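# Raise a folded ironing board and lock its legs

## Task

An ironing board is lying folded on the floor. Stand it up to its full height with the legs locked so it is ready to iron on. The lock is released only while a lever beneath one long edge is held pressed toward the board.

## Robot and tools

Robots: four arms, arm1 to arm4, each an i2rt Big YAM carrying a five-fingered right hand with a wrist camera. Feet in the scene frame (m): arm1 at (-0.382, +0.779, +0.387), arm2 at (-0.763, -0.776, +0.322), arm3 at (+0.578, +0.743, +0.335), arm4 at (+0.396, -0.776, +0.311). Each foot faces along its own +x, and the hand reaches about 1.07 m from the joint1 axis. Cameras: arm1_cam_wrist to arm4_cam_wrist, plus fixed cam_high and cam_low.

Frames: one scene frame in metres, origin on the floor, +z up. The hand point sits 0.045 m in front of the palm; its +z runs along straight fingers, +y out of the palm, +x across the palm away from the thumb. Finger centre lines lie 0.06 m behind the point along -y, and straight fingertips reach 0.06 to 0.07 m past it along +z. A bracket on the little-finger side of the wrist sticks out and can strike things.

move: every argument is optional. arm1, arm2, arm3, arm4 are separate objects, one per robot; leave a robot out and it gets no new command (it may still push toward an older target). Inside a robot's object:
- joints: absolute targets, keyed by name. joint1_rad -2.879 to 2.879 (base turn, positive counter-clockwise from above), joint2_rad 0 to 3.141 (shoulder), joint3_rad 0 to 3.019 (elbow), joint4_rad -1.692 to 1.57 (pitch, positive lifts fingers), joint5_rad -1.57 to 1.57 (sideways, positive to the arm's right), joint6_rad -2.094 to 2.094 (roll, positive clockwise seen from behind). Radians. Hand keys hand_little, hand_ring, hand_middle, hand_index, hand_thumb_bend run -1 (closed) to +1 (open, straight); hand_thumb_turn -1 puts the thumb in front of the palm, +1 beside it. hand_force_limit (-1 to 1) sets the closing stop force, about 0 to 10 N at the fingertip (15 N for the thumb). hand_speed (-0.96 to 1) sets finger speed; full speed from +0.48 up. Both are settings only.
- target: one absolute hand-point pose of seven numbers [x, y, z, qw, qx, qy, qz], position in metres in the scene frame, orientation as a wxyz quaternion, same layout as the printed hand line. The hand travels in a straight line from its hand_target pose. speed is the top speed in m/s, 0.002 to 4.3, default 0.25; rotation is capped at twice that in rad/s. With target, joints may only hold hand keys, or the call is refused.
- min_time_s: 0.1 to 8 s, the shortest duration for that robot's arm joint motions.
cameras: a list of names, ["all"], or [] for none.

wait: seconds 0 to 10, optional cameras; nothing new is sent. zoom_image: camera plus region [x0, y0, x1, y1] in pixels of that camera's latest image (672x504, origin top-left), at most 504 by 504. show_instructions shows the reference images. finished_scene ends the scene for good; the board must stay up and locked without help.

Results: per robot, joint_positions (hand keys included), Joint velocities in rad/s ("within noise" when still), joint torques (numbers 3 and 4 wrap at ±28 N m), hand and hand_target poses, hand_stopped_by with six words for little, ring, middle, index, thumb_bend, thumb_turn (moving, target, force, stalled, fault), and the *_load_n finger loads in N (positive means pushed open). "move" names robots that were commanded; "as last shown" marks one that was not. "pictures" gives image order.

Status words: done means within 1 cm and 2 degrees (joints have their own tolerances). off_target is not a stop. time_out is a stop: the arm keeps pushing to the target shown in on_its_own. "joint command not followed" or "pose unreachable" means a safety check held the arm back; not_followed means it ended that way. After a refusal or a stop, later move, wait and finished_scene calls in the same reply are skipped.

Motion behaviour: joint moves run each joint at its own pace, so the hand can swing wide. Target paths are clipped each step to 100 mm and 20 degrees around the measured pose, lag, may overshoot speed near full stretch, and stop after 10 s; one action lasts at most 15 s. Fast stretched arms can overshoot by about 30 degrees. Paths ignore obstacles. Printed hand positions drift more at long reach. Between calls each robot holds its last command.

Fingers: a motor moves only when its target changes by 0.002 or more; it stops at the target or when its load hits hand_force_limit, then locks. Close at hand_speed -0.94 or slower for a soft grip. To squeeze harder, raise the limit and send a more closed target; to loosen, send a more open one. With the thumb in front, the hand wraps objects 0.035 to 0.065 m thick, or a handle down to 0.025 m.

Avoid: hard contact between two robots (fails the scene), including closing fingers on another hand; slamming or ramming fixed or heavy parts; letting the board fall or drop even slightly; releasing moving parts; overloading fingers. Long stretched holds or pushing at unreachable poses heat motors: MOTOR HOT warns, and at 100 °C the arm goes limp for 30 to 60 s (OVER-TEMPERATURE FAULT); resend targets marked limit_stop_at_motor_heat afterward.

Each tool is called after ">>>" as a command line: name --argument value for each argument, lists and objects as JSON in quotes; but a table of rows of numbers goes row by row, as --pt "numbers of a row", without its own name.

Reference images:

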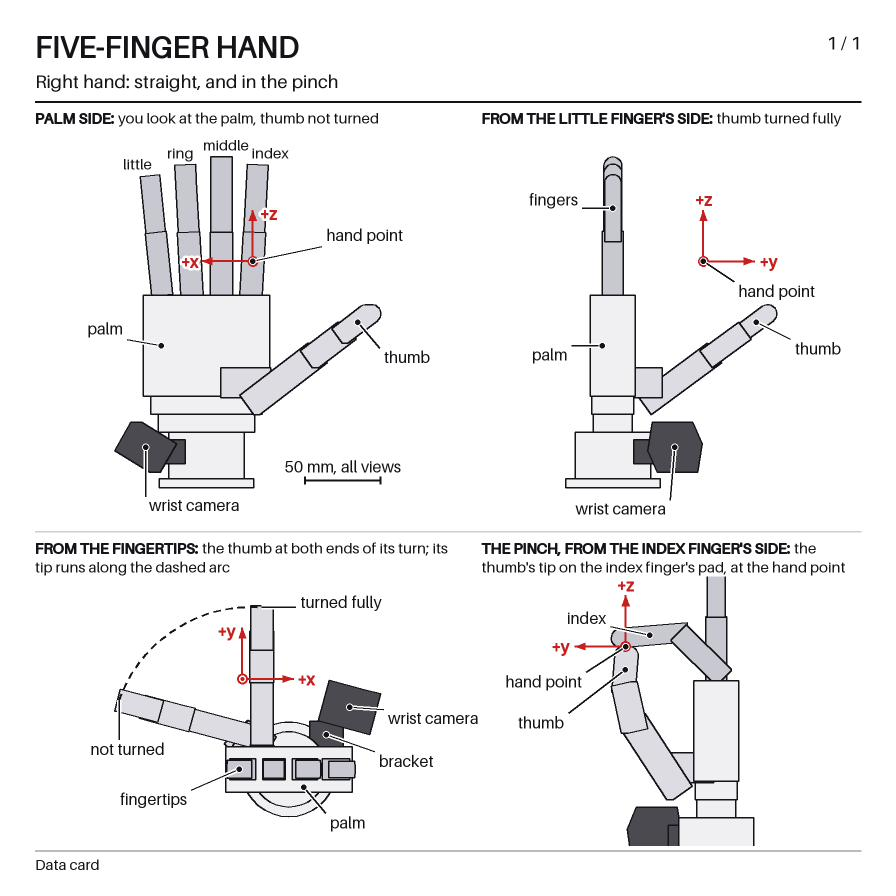

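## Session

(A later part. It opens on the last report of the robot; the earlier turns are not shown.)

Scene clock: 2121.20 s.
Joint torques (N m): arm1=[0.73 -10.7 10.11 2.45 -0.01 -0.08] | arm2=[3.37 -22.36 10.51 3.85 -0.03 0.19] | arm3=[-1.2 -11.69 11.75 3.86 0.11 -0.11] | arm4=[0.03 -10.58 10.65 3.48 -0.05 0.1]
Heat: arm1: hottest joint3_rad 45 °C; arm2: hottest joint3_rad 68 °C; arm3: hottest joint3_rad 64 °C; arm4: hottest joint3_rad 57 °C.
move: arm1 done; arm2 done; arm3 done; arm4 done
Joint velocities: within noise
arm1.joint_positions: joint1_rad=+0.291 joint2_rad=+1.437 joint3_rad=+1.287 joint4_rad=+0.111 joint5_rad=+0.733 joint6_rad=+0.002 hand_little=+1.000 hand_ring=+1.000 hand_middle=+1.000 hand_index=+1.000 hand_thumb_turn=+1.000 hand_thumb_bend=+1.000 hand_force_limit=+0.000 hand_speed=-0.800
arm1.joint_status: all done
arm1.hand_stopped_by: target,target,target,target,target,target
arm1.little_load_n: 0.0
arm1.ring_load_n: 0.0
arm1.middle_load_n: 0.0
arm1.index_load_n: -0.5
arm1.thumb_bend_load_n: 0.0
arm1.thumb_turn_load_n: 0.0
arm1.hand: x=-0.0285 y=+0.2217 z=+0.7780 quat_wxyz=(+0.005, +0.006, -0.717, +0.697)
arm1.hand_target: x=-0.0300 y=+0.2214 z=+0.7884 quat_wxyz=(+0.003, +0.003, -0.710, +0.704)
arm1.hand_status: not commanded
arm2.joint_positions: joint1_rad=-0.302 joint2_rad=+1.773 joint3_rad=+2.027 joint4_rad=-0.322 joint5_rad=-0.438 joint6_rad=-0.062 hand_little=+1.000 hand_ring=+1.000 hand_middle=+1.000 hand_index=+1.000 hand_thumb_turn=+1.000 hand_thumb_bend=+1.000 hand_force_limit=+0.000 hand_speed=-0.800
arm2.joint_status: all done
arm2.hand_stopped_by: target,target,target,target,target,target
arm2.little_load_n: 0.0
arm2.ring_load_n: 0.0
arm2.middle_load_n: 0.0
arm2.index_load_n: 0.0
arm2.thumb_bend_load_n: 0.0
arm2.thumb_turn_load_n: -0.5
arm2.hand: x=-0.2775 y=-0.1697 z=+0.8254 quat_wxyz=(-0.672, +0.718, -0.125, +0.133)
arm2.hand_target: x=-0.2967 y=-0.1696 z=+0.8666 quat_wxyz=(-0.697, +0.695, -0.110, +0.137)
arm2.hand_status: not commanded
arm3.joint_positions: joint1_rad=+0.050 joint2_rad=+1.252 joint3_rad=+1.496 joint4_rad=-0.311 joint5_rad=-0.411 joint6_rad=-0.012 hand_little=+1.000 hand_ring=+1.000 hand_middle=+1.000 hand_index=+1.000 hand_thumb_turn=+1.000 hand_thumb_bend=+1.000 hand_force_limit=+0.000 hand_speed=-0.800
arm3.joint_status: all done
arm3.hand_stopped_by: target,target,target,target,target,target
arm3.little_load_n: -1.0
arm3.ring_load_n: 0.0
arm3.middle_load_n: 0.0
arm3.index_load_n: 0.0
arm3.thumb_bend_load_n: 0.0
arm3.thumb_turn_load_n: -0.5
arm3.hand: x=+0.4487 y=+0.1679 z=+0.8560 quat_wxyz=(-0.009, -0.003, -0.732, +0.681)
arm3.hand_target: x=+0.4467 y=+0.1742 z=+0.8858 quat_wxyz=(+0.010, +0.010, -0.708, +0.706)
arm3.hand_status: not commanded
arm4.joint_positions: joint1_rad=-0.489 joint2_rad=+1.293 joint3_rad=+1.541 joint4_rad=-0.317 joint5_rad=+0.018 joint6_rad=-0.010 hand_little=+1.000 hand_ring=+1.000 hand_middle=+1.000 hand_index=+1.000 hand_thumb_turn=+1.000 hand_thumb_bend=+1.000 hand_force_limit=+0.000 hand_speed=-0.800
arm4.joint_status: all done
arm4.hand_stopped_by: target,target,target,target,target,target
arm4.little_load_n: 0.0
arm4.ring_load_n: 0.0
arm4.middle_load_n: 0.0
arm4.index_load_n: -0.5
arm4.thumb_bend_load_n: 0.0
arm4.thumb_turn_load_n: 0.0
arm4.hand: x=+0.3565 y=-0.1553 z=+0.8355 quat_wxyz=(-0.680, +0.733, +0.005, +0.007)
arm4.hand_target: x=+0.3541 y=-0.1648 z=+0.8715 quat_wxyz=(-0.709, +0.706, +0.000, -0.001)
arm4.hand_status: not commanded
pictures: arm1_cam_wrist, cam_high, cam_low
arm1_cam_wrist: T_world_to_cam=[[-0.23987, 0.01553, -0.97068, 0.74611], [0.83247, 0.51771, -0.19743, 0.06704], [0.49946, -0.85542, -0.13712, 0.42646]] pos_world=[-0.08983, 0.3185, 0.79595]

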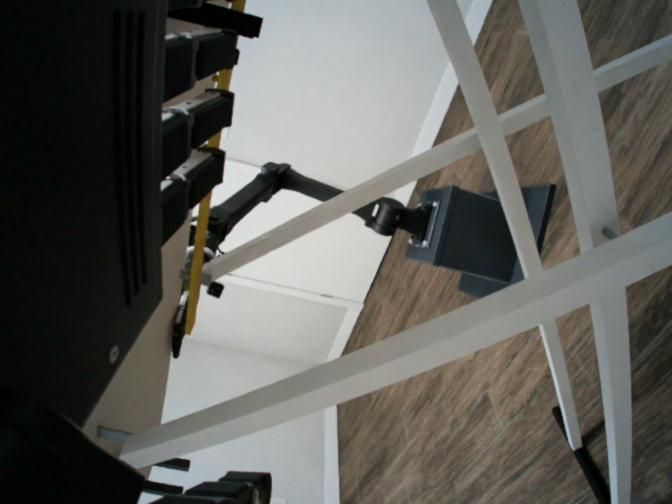

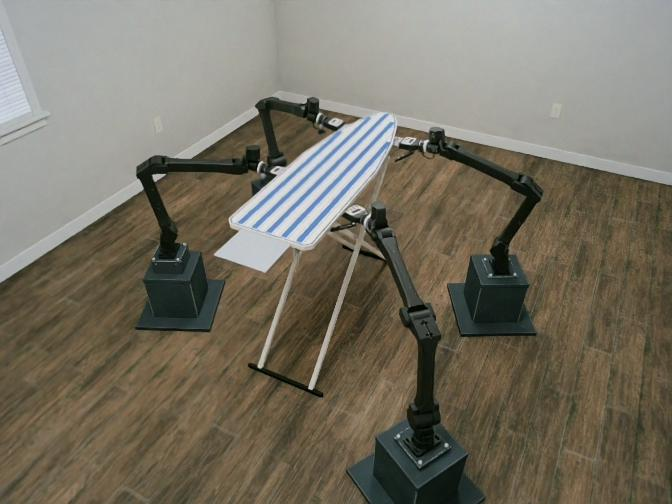

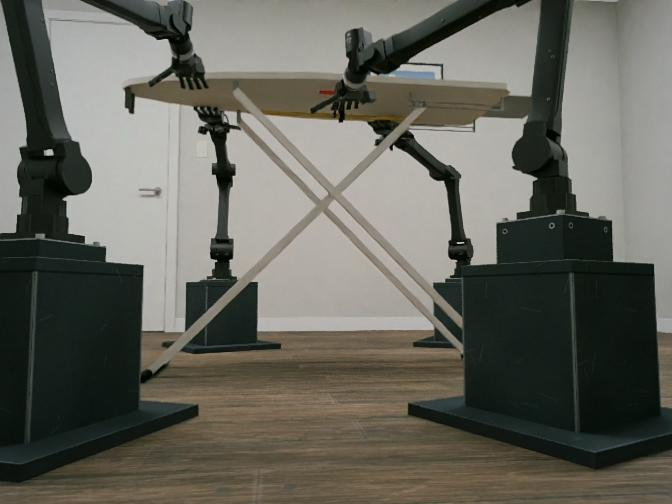

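>>> zoom_image --camera "arm1_cam_wrist" --region '[190, 0, 270, 60]'

>>> move --arm1 '{"joints": {"joint2_rad": 1.43, "joint3_rad": 1.18, "joint4_rad": 0.23}, "min_time_s": 3}' --cameras '["arm1_cam_wrist", "arm2_cam_wrist", "arm3_cam_wrist", "arm4_cam_wrist", "cam_low"]'

>>> zoom_image --camera "arm1_cam_wrist" --region '[160, 0, 340, 180]'

Scaled by 6.300 from the camera's image (finer frame: 960x720).

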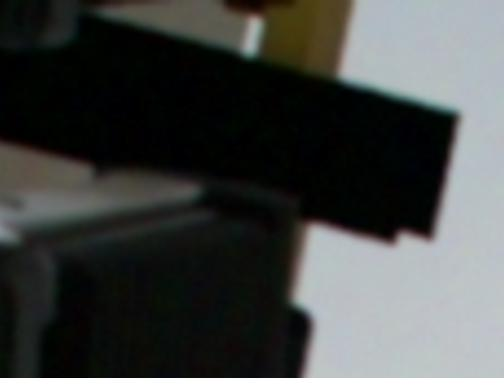

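Scene clock: 2148.80 s.
Joint torques (N m): arm1=[0.79 -10.34 9.95 2.5 0 -0.09] | arm2=[2.78 -22.3 10.29 3.38 -0.14 0.2] | arm3=[-1.2 -11.69 11.75 3.86 0.11 -0.11] | arm4=[0.09 -10.34 10.67 3.48 -0.05 0.11]
Heat: arm1: hottest joint3_rad 42 °C; arm2: hottest joint3_rad 61 °C; arm3: hottest joint3_rad 63 °C; arm4: hottest joint3_rad 52 °C.
move: arm1 done
Joint velocities: within noise
arm1.joint_positions: joint1_rad=+0.291 joint2_rad=+1.437 joint3_rad=+1.177 joint4_rad=+0.210 joint5_rad=+0.733 joint6_rad=+0.002 hand_little=+1.000 hand_ring=+1.000 hand_middle=+1.000 hand_index=+1.000 hand_thumb_turn=+1.000 hand_thumb_bend=+1.000 hand_force_limit=+0.000 hand_speed=-0.800
arm1.joint_status: all done
arm1.hand_stopped_by: target,target,target,target,target,target
arm1.little_load_n: 0.0
arm1.ring_load_n: 0.0
arm1.middle_load_n: 0.0
arm1.index_load_n: 0.0
arm1.thumb_bend_load_n: 0.0
arm1.thumb_turn_load_n: 0.0
arm1.hand: x=-0.0344 y=+0.2286 z=+0.7345 quat_wxyz=(+0.008, +0.008, -0.720, +0.694)
arm1.hand_target: x=-0.0355 y=+0.2279 z=+0.7448 quat_wxyz=(+0.005, +0.005, -0.712, +0.702)
arm1.hand_status: not commanded
arm2, arm3, arm4: as last shown
arm2.ring_load_n: -0.5
arm2.thumb_turn_load_n: 0.0
arm3.thumb_turn_load_n: 0.0
arm1_cam_wrist: T_world_to_cam=[[-0.24655, 0.02295, -0.96886, 0.69908], [0.83107, 0.51927, -0.19919, 0.06058], [0.49853, -0.8543, -0.1471, 0.43637]] pos_world=[-0.09553, 0.3253, 0.75357]
arm2_cam_wrist: T_world_to_cam=[[0.28144, -0.15583, -0.94684, 0.83411], [-0.9404, -0.24106, -0.23986, -0.11196], [-0.19087, 0.95792, -0.21439, 0.40564]] pos_world=[-0.26262, -0.28558, 0.84988]
arm3_cam_wrist: T_world_to_cam=[[-0.20002, 0.09272, -0.9754, 0.90794], [0.83418, 0.5383, -0.11989, -0.36137], [0.51394, -0.83764, -0.18502, 0.18687]] pos_world=[0.38702, 0.26686, 0.87685]
arm4_cam_wrist: T_world_to_cam=[[0.30735, -0.08069, -0.94817, 0.66718], [-0.8113, -0.54296, -0.21677, 0.38487], [-0.49733, 0.83587, -0.23234, 0.61335]] pos_world=[0.41222, -0.24988, 0.85853]

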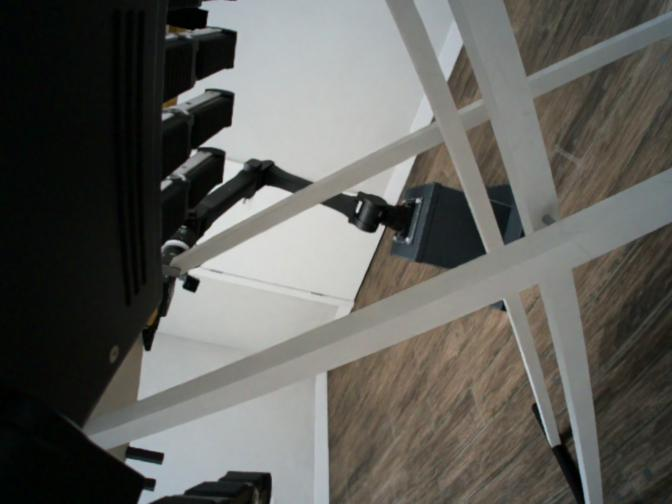

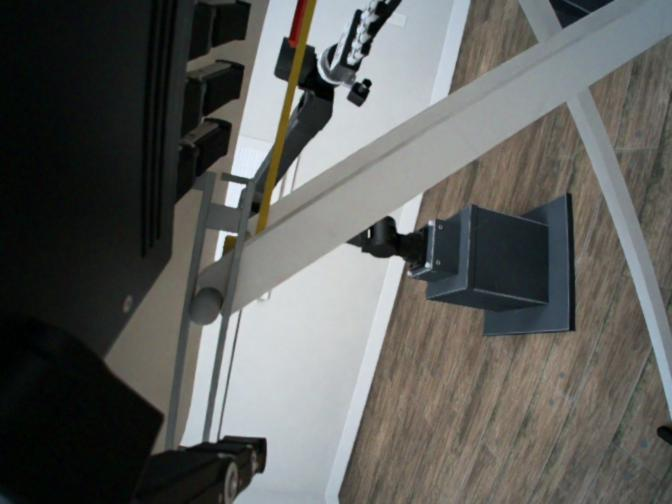

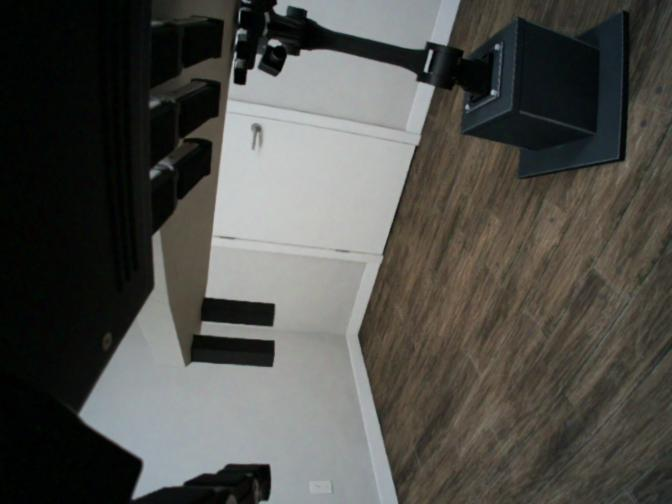

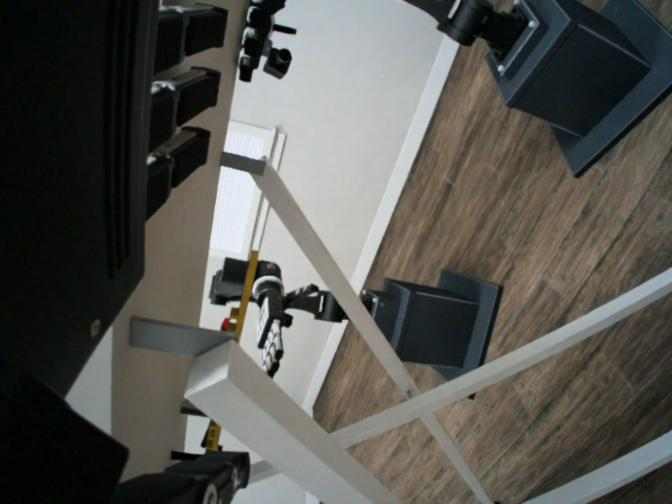

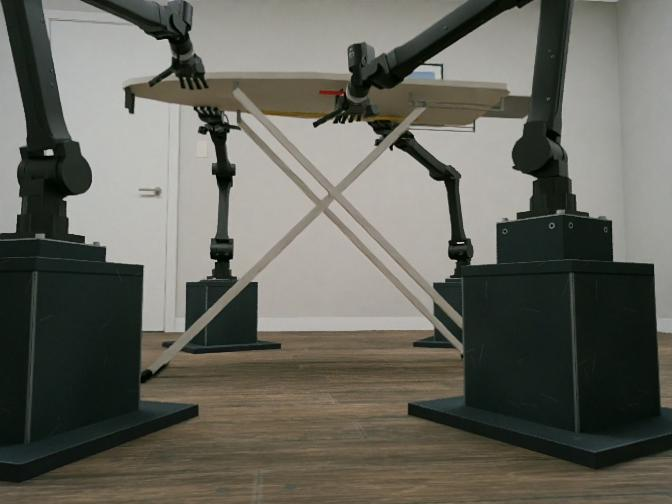

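Scaled by 2.800 from the camera's image (finer frame: 960x720).

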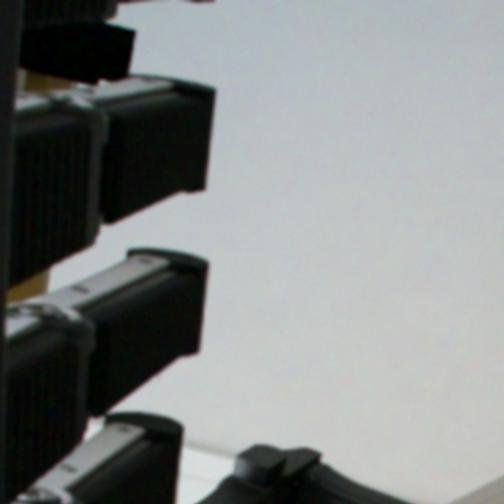

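>>> zoom_image --camera "arm2_cam_wrist" --region '[180, 0, 360, 180]'

>>> zoom_image --camera "arm2_cam_wrist" --region '[160, 140, 320, 340]'

>>> zoom_image --camera "arm4_cam_wrist" --region '[150, 220, 330, 500]'

Scaled by 2.800 from the camera's image (finer frame: 960x720).

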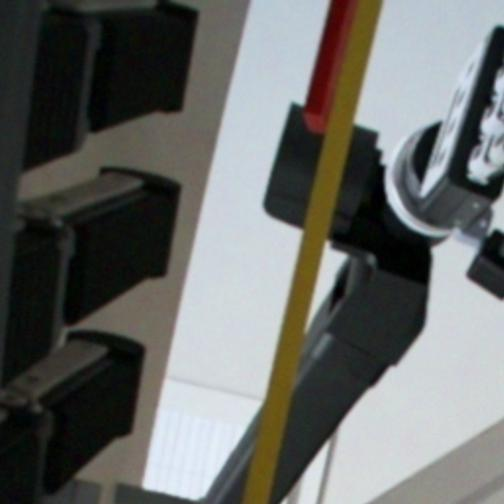

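Scaled by 2.520 from the camera's image (finer frame: 960x720).

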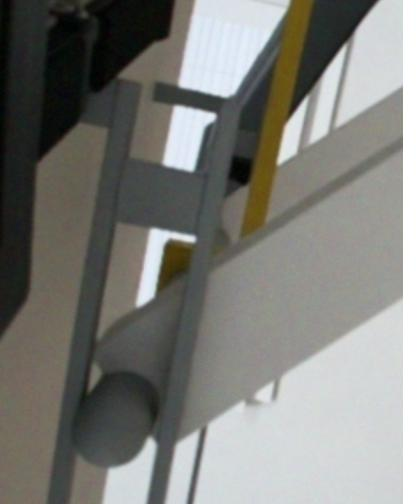

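Scaled by 1.800 from the camera's image (finer frame: 960x720).

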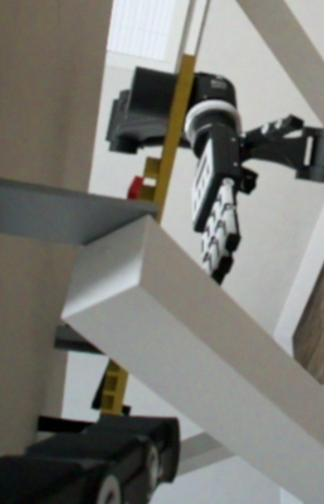

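>>> move --arm2 '{"joints": {"joint2_rad": 1.74, "joint3_rad": 1.945, "joint4_rad": -0.235}, "min_time_s": 3}' --arm3 '{"joints": {"joint2_rad": 1.23, "joint3_rad": 1.425, "joint4_rad": -0.225}, "min_time_s": 3}' --arm4 '{"joints": {"joint2_rad": 1.262, "joint3_rad": 1.462, "joint4_rad": -0.23}, "min_time_s": 3}' --cameras '["arm2_cam_wrist", "arm4_cam_wrist", "cam_low"]'

>>> zoom_image --camera "arm2_cam_wrist" --region '[160, 140, 320, 340]'

Scene clock: 2179.90 s.
Joint torques (N m): arm1=[0.79 -10.46 9.98 2.47 -0.01 -0.08] | arm2=[3.08 -20.66 9.68 3.06 -0.12 0.13] | arm3=[-1.2 -11.28 10.8 3.15 0.08 -0.08] | arm4=[0.15 -10.05 9.89 2.85 -0.04 0.07]
Heat: arm1: hottest joint3_rad 42 °C; arm2: hottest joint3_rad 58 °C; arm3: hottest joint3_rad 59 °C; arm4: hottest joint3_rad 49 °C.
move: arm2 done; arm3 done; arm4 done
Joint velocities: within noise
arm1: as last shown
arm1.ring_load_n: -0.5
arm1.thumb_turn_load_n: -0.5
arm2.joint_positions: joint1_rad=-0.302 joint2_rad=+1.754 joint3_rad=+1.943 joint4_rad=-0.257 joint5_rad=-0.438 joint6_rad=-0.054 hand_little=+1.000 hand_ring=+1.000 hand_middle=+1.000 hand_index=+1.000 hand_thumb_turn=+1.000 hand_thumb_bend=+1.000 hand_force_limit=+0.000 hand_speed=-0.800
arm2.joint_status: all done
arm2.hand_stopped_by: target,target,target,target,target,target
arm2.little_load_n: 0.0
arm2.ring_load_n: 0.0
arm2.middle_load_n: 0.0
arm2.index_load_n: 0.0
arm2.thumb_bend_load_n: 0.0
arm2.thumb_turn_load_n: 0.0
arm2.hand: x=-0.2793 y=-0.1705 z=+0.8051 quat_wxyz=(-0.673, +0.717, -0.127, +0.131)
arm2.hand_target: x=-0.2927 y=-0.1650 z=+0.8220 quat_wxyz=(-0.686, +0.707, -0.118, +0.128)
arm2.hand_status: not commanded
arm3.joint_positions: joint1_rad=+0.050 joint2_rad=+1.247 joint3_rad=+1.423 joint4_rad=-0.248 joint5_rad=-0.410 joint6_rad=-0.016 hand_little=+1.000 hand_ring=+1.000 hand_middle=+1.000 hand_index=+1.000 hand_thumb_turn=+1.000 hand_thumb_bend=+1.000 hand_force_limit=+0.000 hand_speed=-0.800
arm3.joint_status: all done
arm3.hand_stopped_by: target,target,target,target,target,target
arm3.little_load_n: 0.0
arm3.ring_load_n: 0.0
arm3.middle_load_n: 0.0
arm3.index_load_n: 0.0
arm3.thumb_bend_load_n: 0.0
arm3.thumb_turn_load_n: 0.0
arm3.hand: x=+0.4471 y=+0.1652 z=+0.8285 quat_wxyz=(-0.008, -0.002, -0.734, +0.679)
arm3.hand_target: x=+0.4448 y=+0.1701 z=+0.8444 quat_wxyz=(+0.005, +0.004, -0.721, +0.693)
arm3.hand_status: not commanded
arm4.joint_positions: joint1_rad=-0.489 joint2_rad=+1.284 joint3_rad=+1.459 joint4_rad=-0.252 joint5_rad=+0.017 joint6_rad=-0.007 hand_little=+1.000 hand_ring=+1.000 hand_middle=+1.000 hand_index=+1.000 hand_thumb_turn=+1.000 hand_thumb_bend=+1.000 hand_force_limit=+0.000 hand_speed=-0.800
arm4.joint_status: all done
arm4.hand_stopped_by: target,target,target,target,target,target
arm4.little_load_n: 0.0
arm4.ring_load_n: 0.0
arm4.middle_load_n: -0.5
arm4.index_load_n: 0.0
arm4.thumb_bend_load_n: 0.0
arm4.thumb_turn_load_n: 0.0
arm4.hand: x=+0.3564 y=-0.1538 z=+0.8063 quat_wxyz=(-0.677, +0.736, +0.004, +0.006)
arm4.hand_target: x=+0.3543 y=-0.1603 z=+0.8273 quat_wxyz=(-0.694, +0.720, +0.000, -0.001)
arm4.hand_status: not commanded
arm2_cam_wrist: T_world_to_cam=[[0.2756, -0.152, -0.94918, 0.81612], [-0.94199, -0.23951, -0.23516, -0.12269], [-0.19159, 0.95892, -0.20919, 0.39758]] pos_world=[-0.26432, -0.28658, 0.82896]
arm4_cam_wrist: T_world_to_cam=[[0.30416, -0.0872, -0.94862, 0.64018], [-0.812, -0.54444, -0.21031, 0.37399], [-0.49813, 0.83425, -0.23641, 0.60859]] pos_world=[0.41212, -0.24828, 0.82982]

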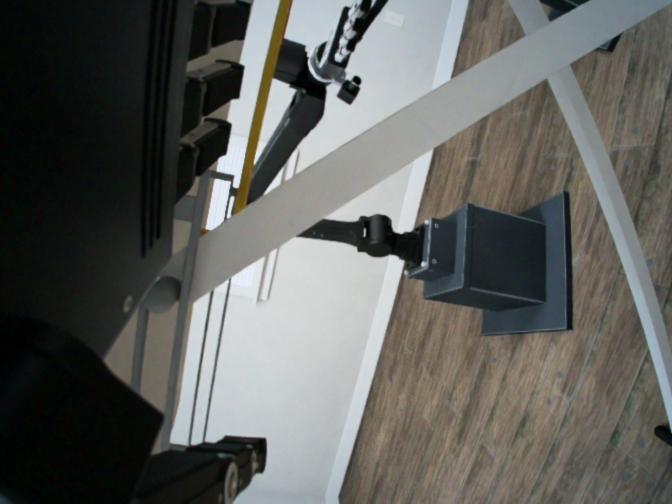

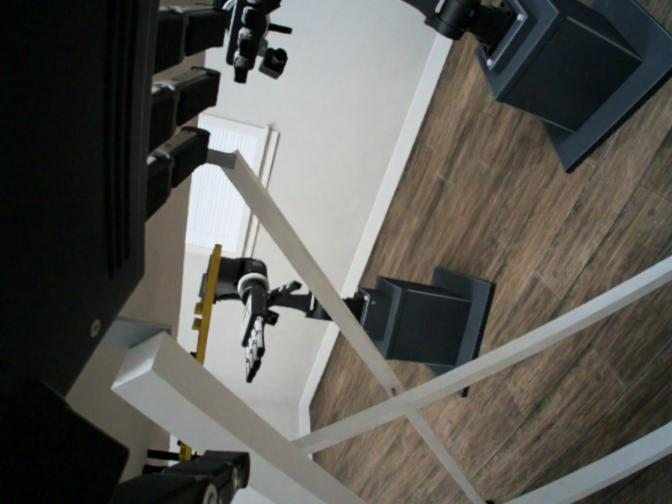

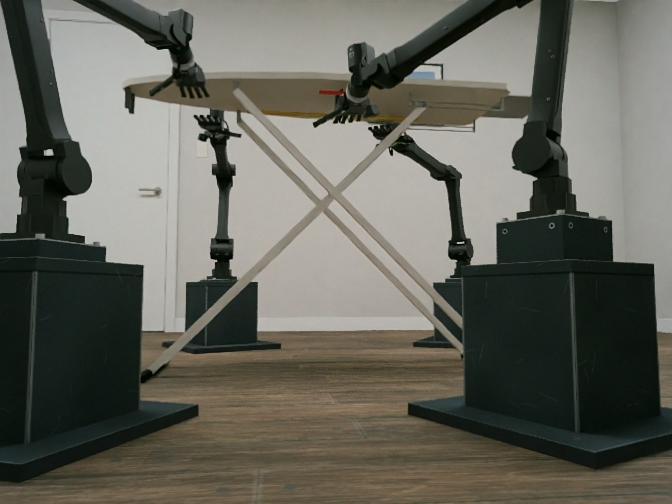

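Scaled by 2.520 from the camera's image (finer frame: 960x720).

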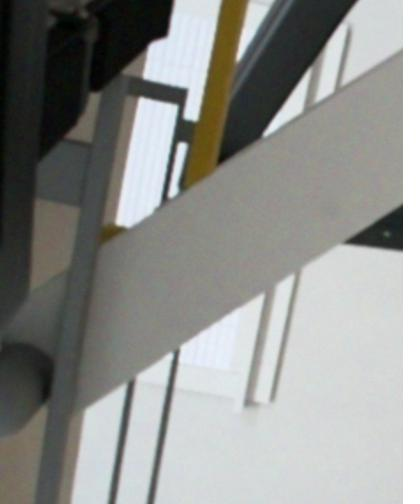

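>>> zoom_image --camera "arm4_cam_wrist" --region '[130, 220, 290, 480]'

>>> zoom_image --camera "cam_low" --region '[220, 70, 440, 140]'

Scaled by 1.938 from the camera's image (finer frame: 960x720).

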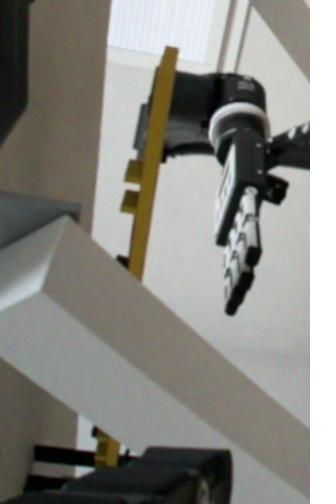

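Scaled by 2.291.

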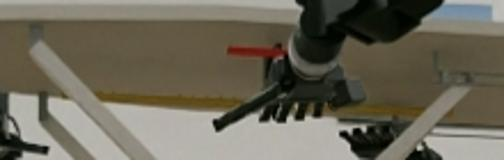

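>>> move --arm1 '{"target": [-0.03, 0.41, 0.72, 0, 0, 0.7071, -0.7071], "speed": 0.12}'

>>> move --arm1 '{"target": [-0.02, 0.43, 0.72, 0.5, 0.5, 0.5, -0.5], "speed": 0.3}' --cameras '["arm1_cam_wrist", "cam_high"]'

Scene clock: 2212.53 s.
Joint torques (N m): arm1=[1.32 -7.18 9.65 2.3 0.09 -0.07] | arm2=[3.25 -21.54 9.7 3.04 -0.14 0.13] | arm3=[-1.2 -11.28 10.8 3.17 0.07 -0.08] | arm4=[0.03 -9.99 9.87 2.84 -0.05 0.06]
Heat: arm1: hottest joint3_rad 41 °C; arm2: hottest joint3_rad 57 °C; arm3: hottest joint3_rad 56 °C; arm4: hottest joint3_rad 46 °C.
move: arm1 off_target
Joint velocities: within noise
arm1.joint_positions: joint1_rad=+0.631 joint2_rad=+1.167 joint3_rad=+0.848 joint4_rad=+0.282 joint5_rad=+1.077 joint6_rad=+0.002 hand_little=+1.000 hand_ring=+1.000 hand_middle=+1.000 hand_index=+1.000 hand_thumb_turn=+1.000 hand_thumb_bend=+1.000 hand_force_limit=+0.000 hand_speed=-0.800
arm1.joint_status: not commanded
arm1.hand_stopped_by: target,target,target,target,target,target
arm1.little_load_n: 0.0
arm1.ring_load_n: 0.0
arm1.middle_load_n: 0.0
arm1.index_load_n: 0.0
arm1.thumb_bend_load_n: 0.0
arm1.thumb_turn_load_n: 0.0
arm1.hand: x=-0.0302 y=+0.4074 z=+0.7080 quat_wxyz=(+0.009, +0.006, -0.713, +0.701)
arm1.hand_target: x=-0.0302 y=+0.4099 z=+0.7199 quat_wxyz=(+0.000, +0.000, -0.707, +0.707)
arm1.hand_status: off_target (0.012 m and 1.6 deg from the pose sent, 0.182 m and 2.5 deg at the start)
arm2, arm3, arm4: as last shown
arm2.thumb_turn_load_n: -0.5
arm4.middle_load_n: 0.0
arm4.index_load_n: -0.5
pictures: none

Scene clock: 2216.10 s.
Joint torques (N m): arm1=[1.61 -5.07 8.8 2.06 0.08 0.17] | arm2=[2.49 -20.42 9.51 3.06 -0.13 0.12] | arm3=[-1.26 -11.34 10.81 3.15 0.07 -0.08] | arm4=[0.09 -9.99 9.87 2.86 -0.05 0.07]
Heat: arm1: hottest joint3_rad 40 °C; arm2: hottest joint3_rad 57 °C; arm3: hottest joint3_rad 56 °C; arm4: hottest joint3_rad 46 °C.
move: arm1 done
Joint velocities: within noise
arm1.joint_positions: joint1_rad=+0.650 joint2_rad=+1.191 joint3_rad=+0.618 joint4_rad=+0.564 joint5_rad=+1.101 joint6_rad=+1.550 hand_little=+1.000 hand_ring=+1.000 hand_middle=+1.000 hand_index=+1.000 hand_thumb_turn=+1.000 hand_thumb_bend=+1.000 hand_force_limit=+0.000 hand_speed=-0.800
arm1.joint_status: not commanded
arm1.hand_stopped_by: target,target,target,target,target,target
arm1.little_load_n: 0.0
arm1.ring_load_n: 0.0
arm1.middle_load_n: 0.0
arm1.index_load_n: 0.0
arm1.thumb_bend_load_n: 0.0
arm1.thumb_turn_load_n: 0.0
arm1.hand: x=-0.0249 y=+0.4268 z=+0.7175 quat_wxyz=(-0.492, -0.498, -0.504, +0.506)
arm1.hand_target: x=-0.0202 y=+0.4300 z=+0.7200 quat_wxyz=(-0.500, -0.500, -0.500, +0.500)
arm1.hand_status: done (0.006 m and 1.3 deg from the pose sent, 0.027 m and 91.2 deg at the start)
arm2, arm3, arm4: as last shown
arm2.ring_load_n: -0.5
arm2.thumb_turn_load_n: 0.0
arm4.index_load_n: 0.0
arm1_cam_wrist: T_world_to_cam=[[0.96947, -0.02044, -0.24435, 0.2093], [0.22087, 0.50555, 0.83405, -0.8042], [0.10648, -0.86255, 0.49463, 0.13182]] pos_world=[-0.03932, 0.52455, 0.65667]

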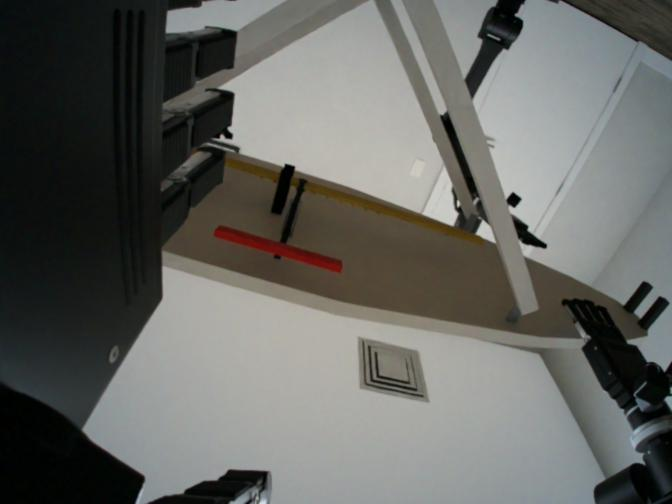

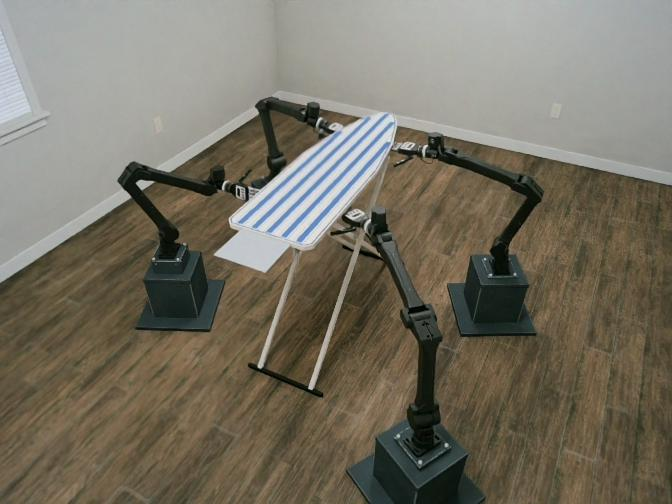

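Excellent view.

>>> zoom_image --camera "arm1_cam_wrist" --region '[200, 130, 380, 290]'

>>> zoom_image --camera "arm1_cam_wrist" --region '[340, 180, 500, 280]'

Scaled by 2.800 from the camera's image (finer frame: 960x720).

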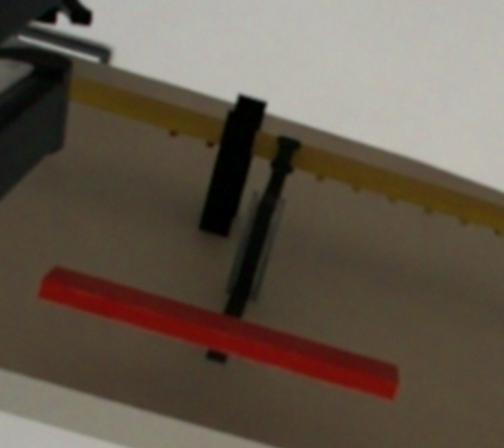

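Scaled by 3.150 from the camera's image (finer frame: 960x720).

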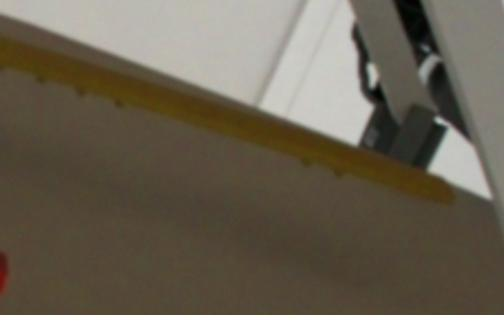

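>>> zoom_image --camera "arm1_cam_wrist" --region '[250, 160, 320, 220]'

>>> zoom_image --camera "arm1_cam_wrist" --region '[200, 130, 270, 190]'

Scaled by 7.200 from the camera's image (finer frame: 960x720).

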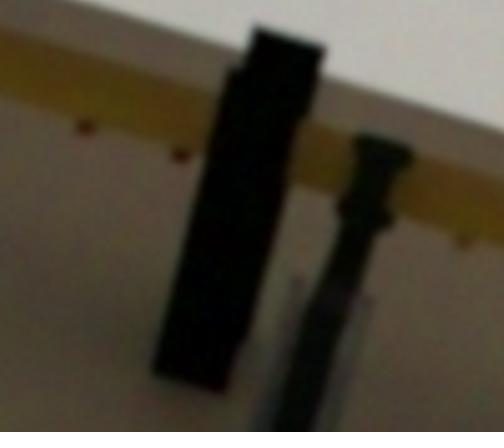

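Scaled by 7.200 from the camera's image (finer frame: 960x720).

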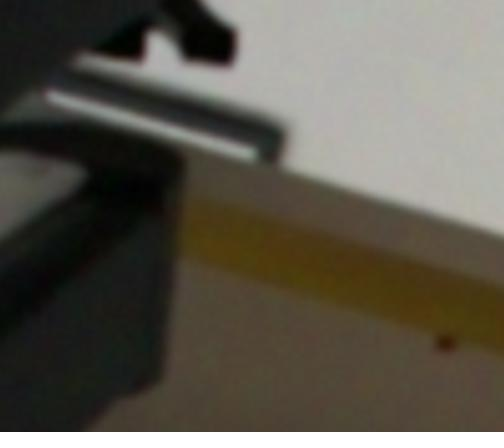

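>>> move --arm1 '{"target": [-0.07, 0.33, 0.68, 0.5792, 0.4056, 0.4056, -0.5792], "speed": 0.2}' --cameras '["arm1_cam_wrist"]'

>>> zoom_image --camera "arm1_cam_wrist" --region '[180, 100, 380, 260]'

Scene clock: 2280.77 s.
Joint torques (N m): arm1=[0.44 -8.76 7.53 2.29 -0.29 -0.07] | arm2=[3.31 -19.9 9.72 2.99 -0.17 0.13] | arm3=[-1.2 -11.28 10.8 3.17 0.08 -0.08] | arm4=[-0.09 -10.05 9.85 2.86 -0.04 0.07]
Heat: arm1: hottest joint3_rad 37 °C; arm2: hottest joint3_rad 56 °C; arm3: hottest joint3_rad 53 °C; arm4: hottest joint3_rad 44 °C.
move: arm1 off_target
Joint velocities: within noise
arm1.joint_positions: joint1_rad=+0.305 joint2_rad=+1.679 joint3_rad=+0.563 joint4_rad=+1.521 joint5_rad=+0.690 joint6_rad=+1.269 hand_little=+1.000 hand_ring=+1.000 hand_middle=+1.000 hand_index=+1.000 hand_thumb_turn=+1.000 hand_thumb_bend=+1.000 hand_force_limit=+0.000 hand_speed=-0.800
arm1.joint_status: not commanded
arm1.hand_stopped_by: target,target,target,target,target,target
arm1.little_load_n: 0.0
arm1.ring_load_n: 0.0
arm1.middle_load_n: 0.0
arm1.index_load_n: 0.0
arm1.thumb_bend_load_n: 0.0
arm1.thumb_turn_load_n: 0.0
arm1.hand: x=-0.0724 y=+0.3341 z=+0.6615 quat_wxyz=(-0.567, -0.409, -0.425, +0.575)
arm1.hand_target: x=-0.0705 y=+0.3305 z=+0.6799 quat_wxyz=(-0.579, -0.406, -0.406, +0.579)
arm1.hand_status: off_target (0.019 m and 2.7 deg from the pose sent, 0.113 m and 20.3 deg at the start)
arm2, arm3, arm4: as last shown
arm2.ring_load_n: 0.0
arm3.little_load_n: -0.5
arm3.thumb_turn_load_n: -0.5
arm1_cam_wrist: T_world_to_cam=[[0.96939, -0.07608, -0.23345, 0.25119], [0.21137, 0.74236, 0.63578, -0.64887], [0.12494, -0.66566, 0.73572, -0.13933]] pos_world=[-0.08894, 0.40806, 0.57369]

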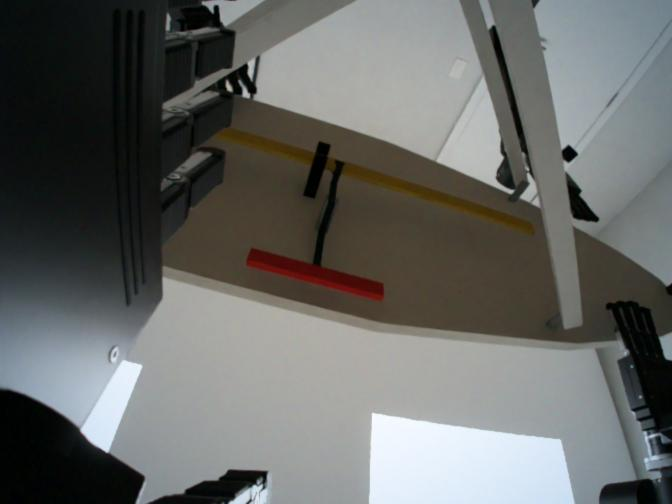

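Scaled by 2.520 from the camera's image (finer frame: 960x720).

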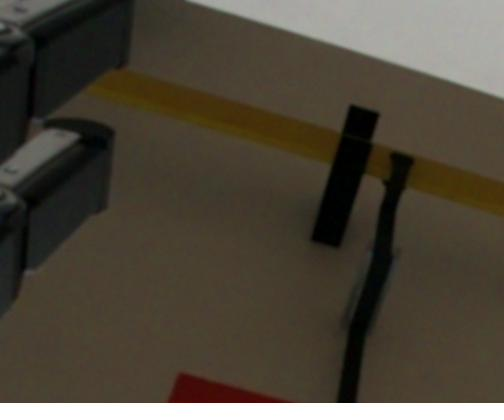

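>>> move --arm1 '{"target": [-0.17, 0.34, 0.73, 0, 0, 0.7071, -0.7071], "speed": 0.35}'

>>> move --arm1 '{"target": [-0.18, 0.25, 0.775, 0, 0, 0.7071, -0.7071], "speed": 0.12}' --cameras '["arm1_cam_wrist"]'

>>> zoom_image --camera "arm1_cam_wrist" --region '[160, 80, 340, 300]'

Scene clock: 2306.70 s.
Joint torques (N m): arm1=[1.73 -5.07 14.04 1.62 0.09 -0.07] | arm2=[3.02 -20.42 9.74 3.03 -0.15 0.1] | arm3=[-1.2 -11.34 10.8 3.17 0.07 -0.08] | arm4=[-0.03 -9.93 9.92 2.88 -0.04 0.06]
Heat: arm1: hottest joint3_rad 36 °C; arm2: hottest joint3_rad 55 °C; arm3: hottest joint3_rad 53 °C; arm4: hottest joint3_rad 43 °C.
move: arm1 off_target
Joint velocities: within noise
arm1.joint_positions: joint1_rad=+0.197 joint2_rad=+0.963 joint3_rad=+0.698 joint4_rad=+0.209 joint5_rad=+0.649 joint6_rad=+0.003 hand_little=+1.000 hand_ring=+1.000 hand_middle=+1.000 hand_index=+1.000 hand_thumb_turn=+1.000 hand_thumb_bend=+1.000 hand_force_limit=+0.000 hand_speed=-0.800
arm1.joint_status: not commanded
arm1.hand_stopped_by: target,target,target,target,target,target
arm1.little_load_n: 0.0
arm1.ring_load_n: -0.5
arm1.middle_load_n: 0.0
arm1.index_load_n: 0.0
arm1.thumb_bend_load_n: 0.0
arm1.thumb_turn_load_n: 0.0
arm1.hand: x=-0.1770 y=+0.3429 z=+0.6947 quat_wxyz=(+0.011, +0.005, -0.723, +0.691)
arm1.hand_target: x=-0.1710 y=+0.3412 z=+0.7298 quat_wxyz=(+0.000, +0.000, -0.707, +0.707)
arm1.hand_status: off_target (0.036 m and 2.9 deg from the pose sent, 0.119 m and 90.1 deg at the start)
arm2, arm3, arm4: as last shown
arm2.ring_load_n: -0.5
arm2.thumb_turn_load_n: -0.5
arm3.thumb_turn_load_n: 0.0
arm4.thumb_turn_load_n: -0.5
pictures: none

Scene clock: 2308.10 s.
Joint torques (N m): arm1=[0.09 -5.89 14.32 1.69 -0.09 -0.07] | arm2=[3.14 -20.48 9.77 3.21 -0.1 0.12] | arm3=[-1.2 -11.28 10.8 3.17 0.07 -0.08] | arm4=[-0.03 -9.99 9.88 2.85 -0.04 0.07]
Heat: arm1: hottest joint3_rad 37 °C; arm2: hottest joint3_rad 55 °C; arm3: hottest joint3_rad 52 °C; arm4: hottest joint3_rad 43 °C.
move: arm1 off_target
Joint velocities: within noise
arm1.joint_positions: joint1_rad=+0.052 joint2_rad=+1.128 joint3_rad=+0.938 joint4_rad=+0.155 joint5_rad=+0.488 joint6_rad=+0.000 hand_little=+1.000 hand_ring=+1.000 hand_middle=+1.000 hand_index=+1.000 hand_thumb_turn=+1.000 hand_thumb_bend=+1.000 hand_force_limit=+0.000 hand_speed=-0.800
arm1.joint_status: not commanded
arm1.hand_stopped_by: target,target,target,target,target,target
arm1.little_load_n: 0.0
arm1.ring_load_n: 0.0
arm1.middle_load_n: 0.0
arm1.index_load_n: 0.0
arm1.thumb_bend_load_n: 0.0
arm1.thumb_turn_load_n: 0.0
arm1.hand: x=-0.1795 y=+0.2603 z=+0.7489 quat_wxyz=(+0.000, +0.005, -0.718, +0.696)
arm1.hand_target: x=-0.1806 y=+0.2513 z=+0.7750 quat_wxyz=(+0.000, +0.000, -0.707, +0.707)
arm1.hand_status: off_target (0.028 m and 1.8 deg from the pose sent, 0.123 m and 2.9 deg at the start)
arm2, arm3, arm4: as last shown
arm2.ring_load_n: 0.0
arm2.thumb_turn_load_n: 0.0
arm3.little_load_n: 0.0
arm4.index_load_n: -0.5
arm1_cam_wrist: T_world_to_cam=[[-0.23134, 0.01571, -0.97275, 0.68406], [0.83148, 0.52231, -0.18931, 0.15958], [0.5051, -0.85261, -0.13389, 0.52883]] pos_world=[-0.24155, 0.35679, 0.76643]

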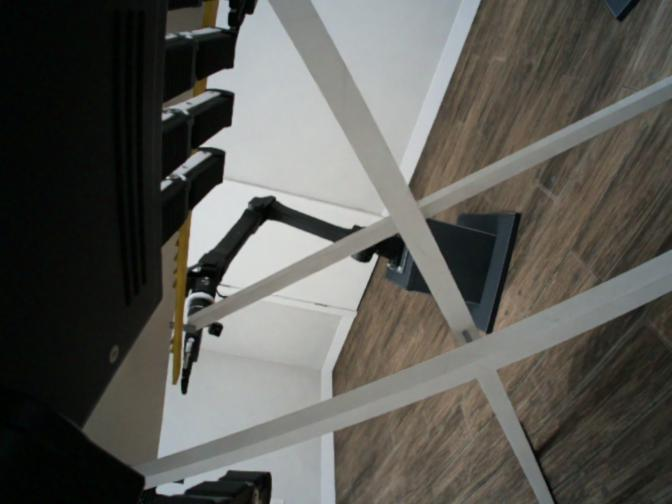

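Scaled by 2.291 from the camera's image (finer frame: 960x720).

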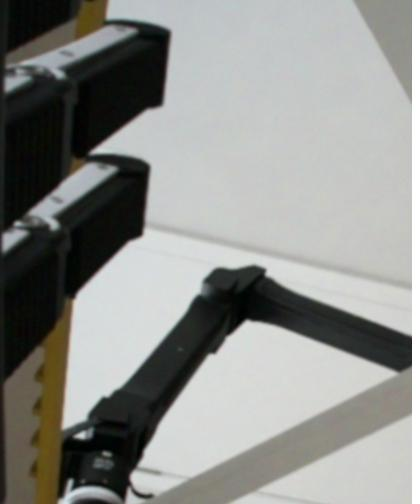

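>>> move --arm1 '{"target": [-0.1, 0.36, 0.76, 0, 0, 0.7071, -0.7071], "speed": 0.2}'

>>> move --arm1 '{"target": [-0.05, 0.36, 0.86, 0.5, 0.5, 0.5, -0.5], "speed": 0.35}' --cameras '["arm1_cam_wrist"]'

>>> zoom_image --camera "arm1_cam_wrist" --region '[180, 60, 420, 240]'

Scene clock: 2320.40 s.
Joint torques (N m): arm1=[0.91 -6.18 10.14 1.88 0.07 -0.07] | arm2=[2.67 -20.78 9.96 3.04 -0.16 0.09] | arm3=[-1.2 -11.34 10.8 3.15 0.08 -0.08] | arm4=[-0.03 -10.05 9.88 2.85 -0.05 0.07]
Heat: arm1: hottest joint3_rad 37 °C; arm2: hottest joint3_rad 55 °C; arm3: hottest joint3_rad 52 °C; arm4: hottest joint3_rad 43 °C.
move: arm1 done
Joint velocities: within noise
arm1.joint_positions: joint1_rad=+0.408 joint2_rad=+1.054 joint3_rad=+0.878 joint4_rad=+0.155 joint5_rad=+0.850 joint6_rad=+0.000 hand_little=+1.000 hand_ring=+1.000 hand_middle=+1.000 hand_index=+1.000 hand_thumb_turn=+1.000 hand_thumb_bend=+1.000 hand_force_limit=+0.000 hand_speed=-0.800
arm1.joint_status: not commanded
arm1.hand_stopped_by: target,target,target,target,target,target
arm1.little_load_n: 0.0
arm1.ring_load_n: 0.0
arm1.middle_load_n: 0.0
arm1.index_load_n: 0.0
arm1.thumb_bend_load_n: 0.0
arm1.thumb_turn_load_n: -0.5
arm1.hand: x=-0.0975 y=+0.3580 z=+0.7502 quat_wxyz=(+0.002, +0.003, -0.712, +0.702)
arm1.hand_target: x=-0.1001 y=+0.3599 z=+0.7598 quat_wxyz=(+0.000, +0.000, -0.707, +0.707)
arm1.hand_status: done (0.010 m and 0.9 deg from the pose sent, 0.128 m and 1.9 deg at the start)
arm2, arm3, arm4: as last shown
arm2.middle_load_n: -0.5
arm2.index_load_n: -0.5
arm3.little_load_n: -0.5
arm4.index_load_n: 0.0
arm4.thumb_turn_load_n: 0.0
pictures: none

Scene clock: 2323.60 s.
Joint torques (N m): arm1=[1.79 -4.66 14.11 1.84 0.11 0.17] | arm2=[2.43 -19.9 9.77 3.25 -0.09 0.12] | arm3=[-1.2 -11.34 10.8 3.17 0.07 -0.08] | arm4=[-0.09 -9.99 9.95 2.84 -0.05 0.07]
Heat: arm1: hottest joint3_rad 38 °C; arm2: hottest joint3_rad 55 °C; arm3: hottest joint3_rad 52 °C; arm4: hottest joint3_rad 43 °C.
move: arm1 off_target
Joint velocities: within noise
arm1.joint_positions: joint1_rad=+0.437 joint2_rad=+1.069 joint3_rad=+0.878 joint4_rad=+0.146 joint5_rad=+0.887 joint6_rad=+1.550 hand_little=+1.000 hand_ring=+1.000 hand_middle=+1.000 hand_index=+1.000 hand_thumb_turn=+1.000 hand_thumb_bend=+1.000 hand_force_limit=+0.000 hand_speed=-0.800
arm1.joint_status: not commanded
arm1.hand_stopped_by: target,target,target,target,target,target
arm1.little_load_n: 0.0
arm1.ring_load_n: 0.0
arm1.middle_load_n: 0.0
arm1.index_load_n: 0.0
arm1.thumb_bend_load_n: 0.0
arm1.thumb_turn_load_n: 0.0
arm1.hand: x=-0.0584 y=+0.3606 z=+0.8306 quat_wxyz=(-0.479, -0.497, -0.517, +0.506)
arm1.hand_target: x=-0.0512 y=+0.3612 z=+0.8594 quat_wxyz=(-0.500, -0.500, -0.500, +0.500)
arm1.hand_status: off_target (0.031 m and 3.2 deg from the pose sent, 0.120 m and 90.4 deg at the start)
arm2, arm3, arm4: as last shown
arm2.middle_load_n: 0.0
arm2.index_load_n: 0.0
arm3.little_load_n: 0.0
arm4.thumb_turn_load_n: -0.5
arm1_cam_wrist: T_world_to_cam=[[0.96276, -0.01319, -0.27004, 0.28651], [0.24228, 0.48543, 0.84004, -0.85416], [0.12, -0.87418, 0.47055, 0.04734]] pos_world=[-0.07458, 0.45979, 0.77262]

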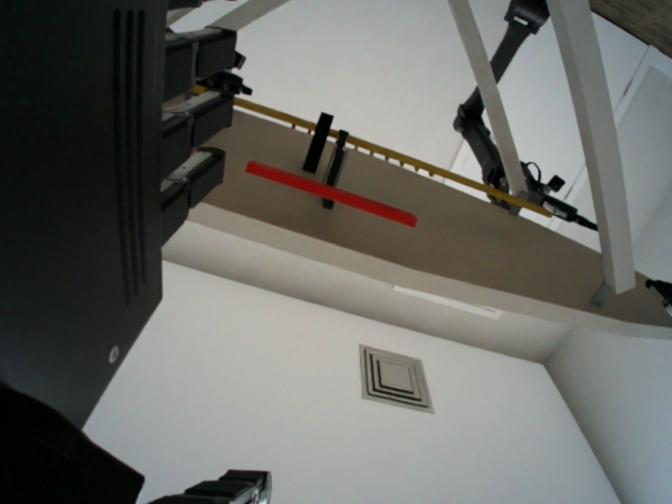

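Scaled by 2.100 from the camera's image (finer frame: 960x720).

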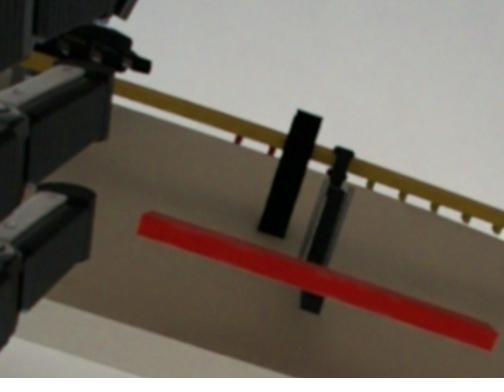

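>>> zoom_image --camera "arm1_cam_wrist" --region '[280, 100, 450, 190]'

>>> zoom_image --camera "arm1_cam_wrist" --region '[310, 115, 370, 165]'

Scaled by 2.965 from the camera's image (finer frame: 960x720).

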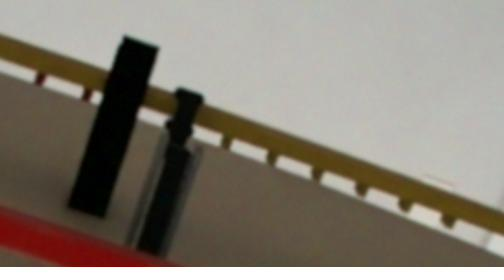

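Scaled by 8.400 from the camera's image (finer frame: 960x720).

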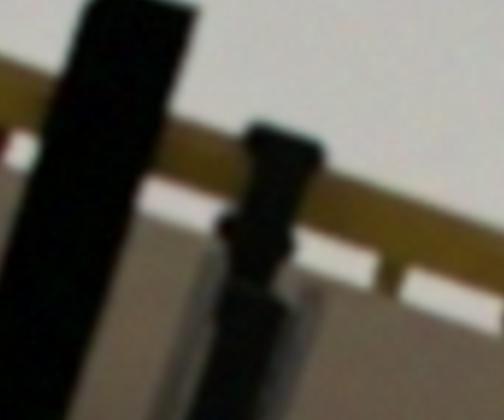

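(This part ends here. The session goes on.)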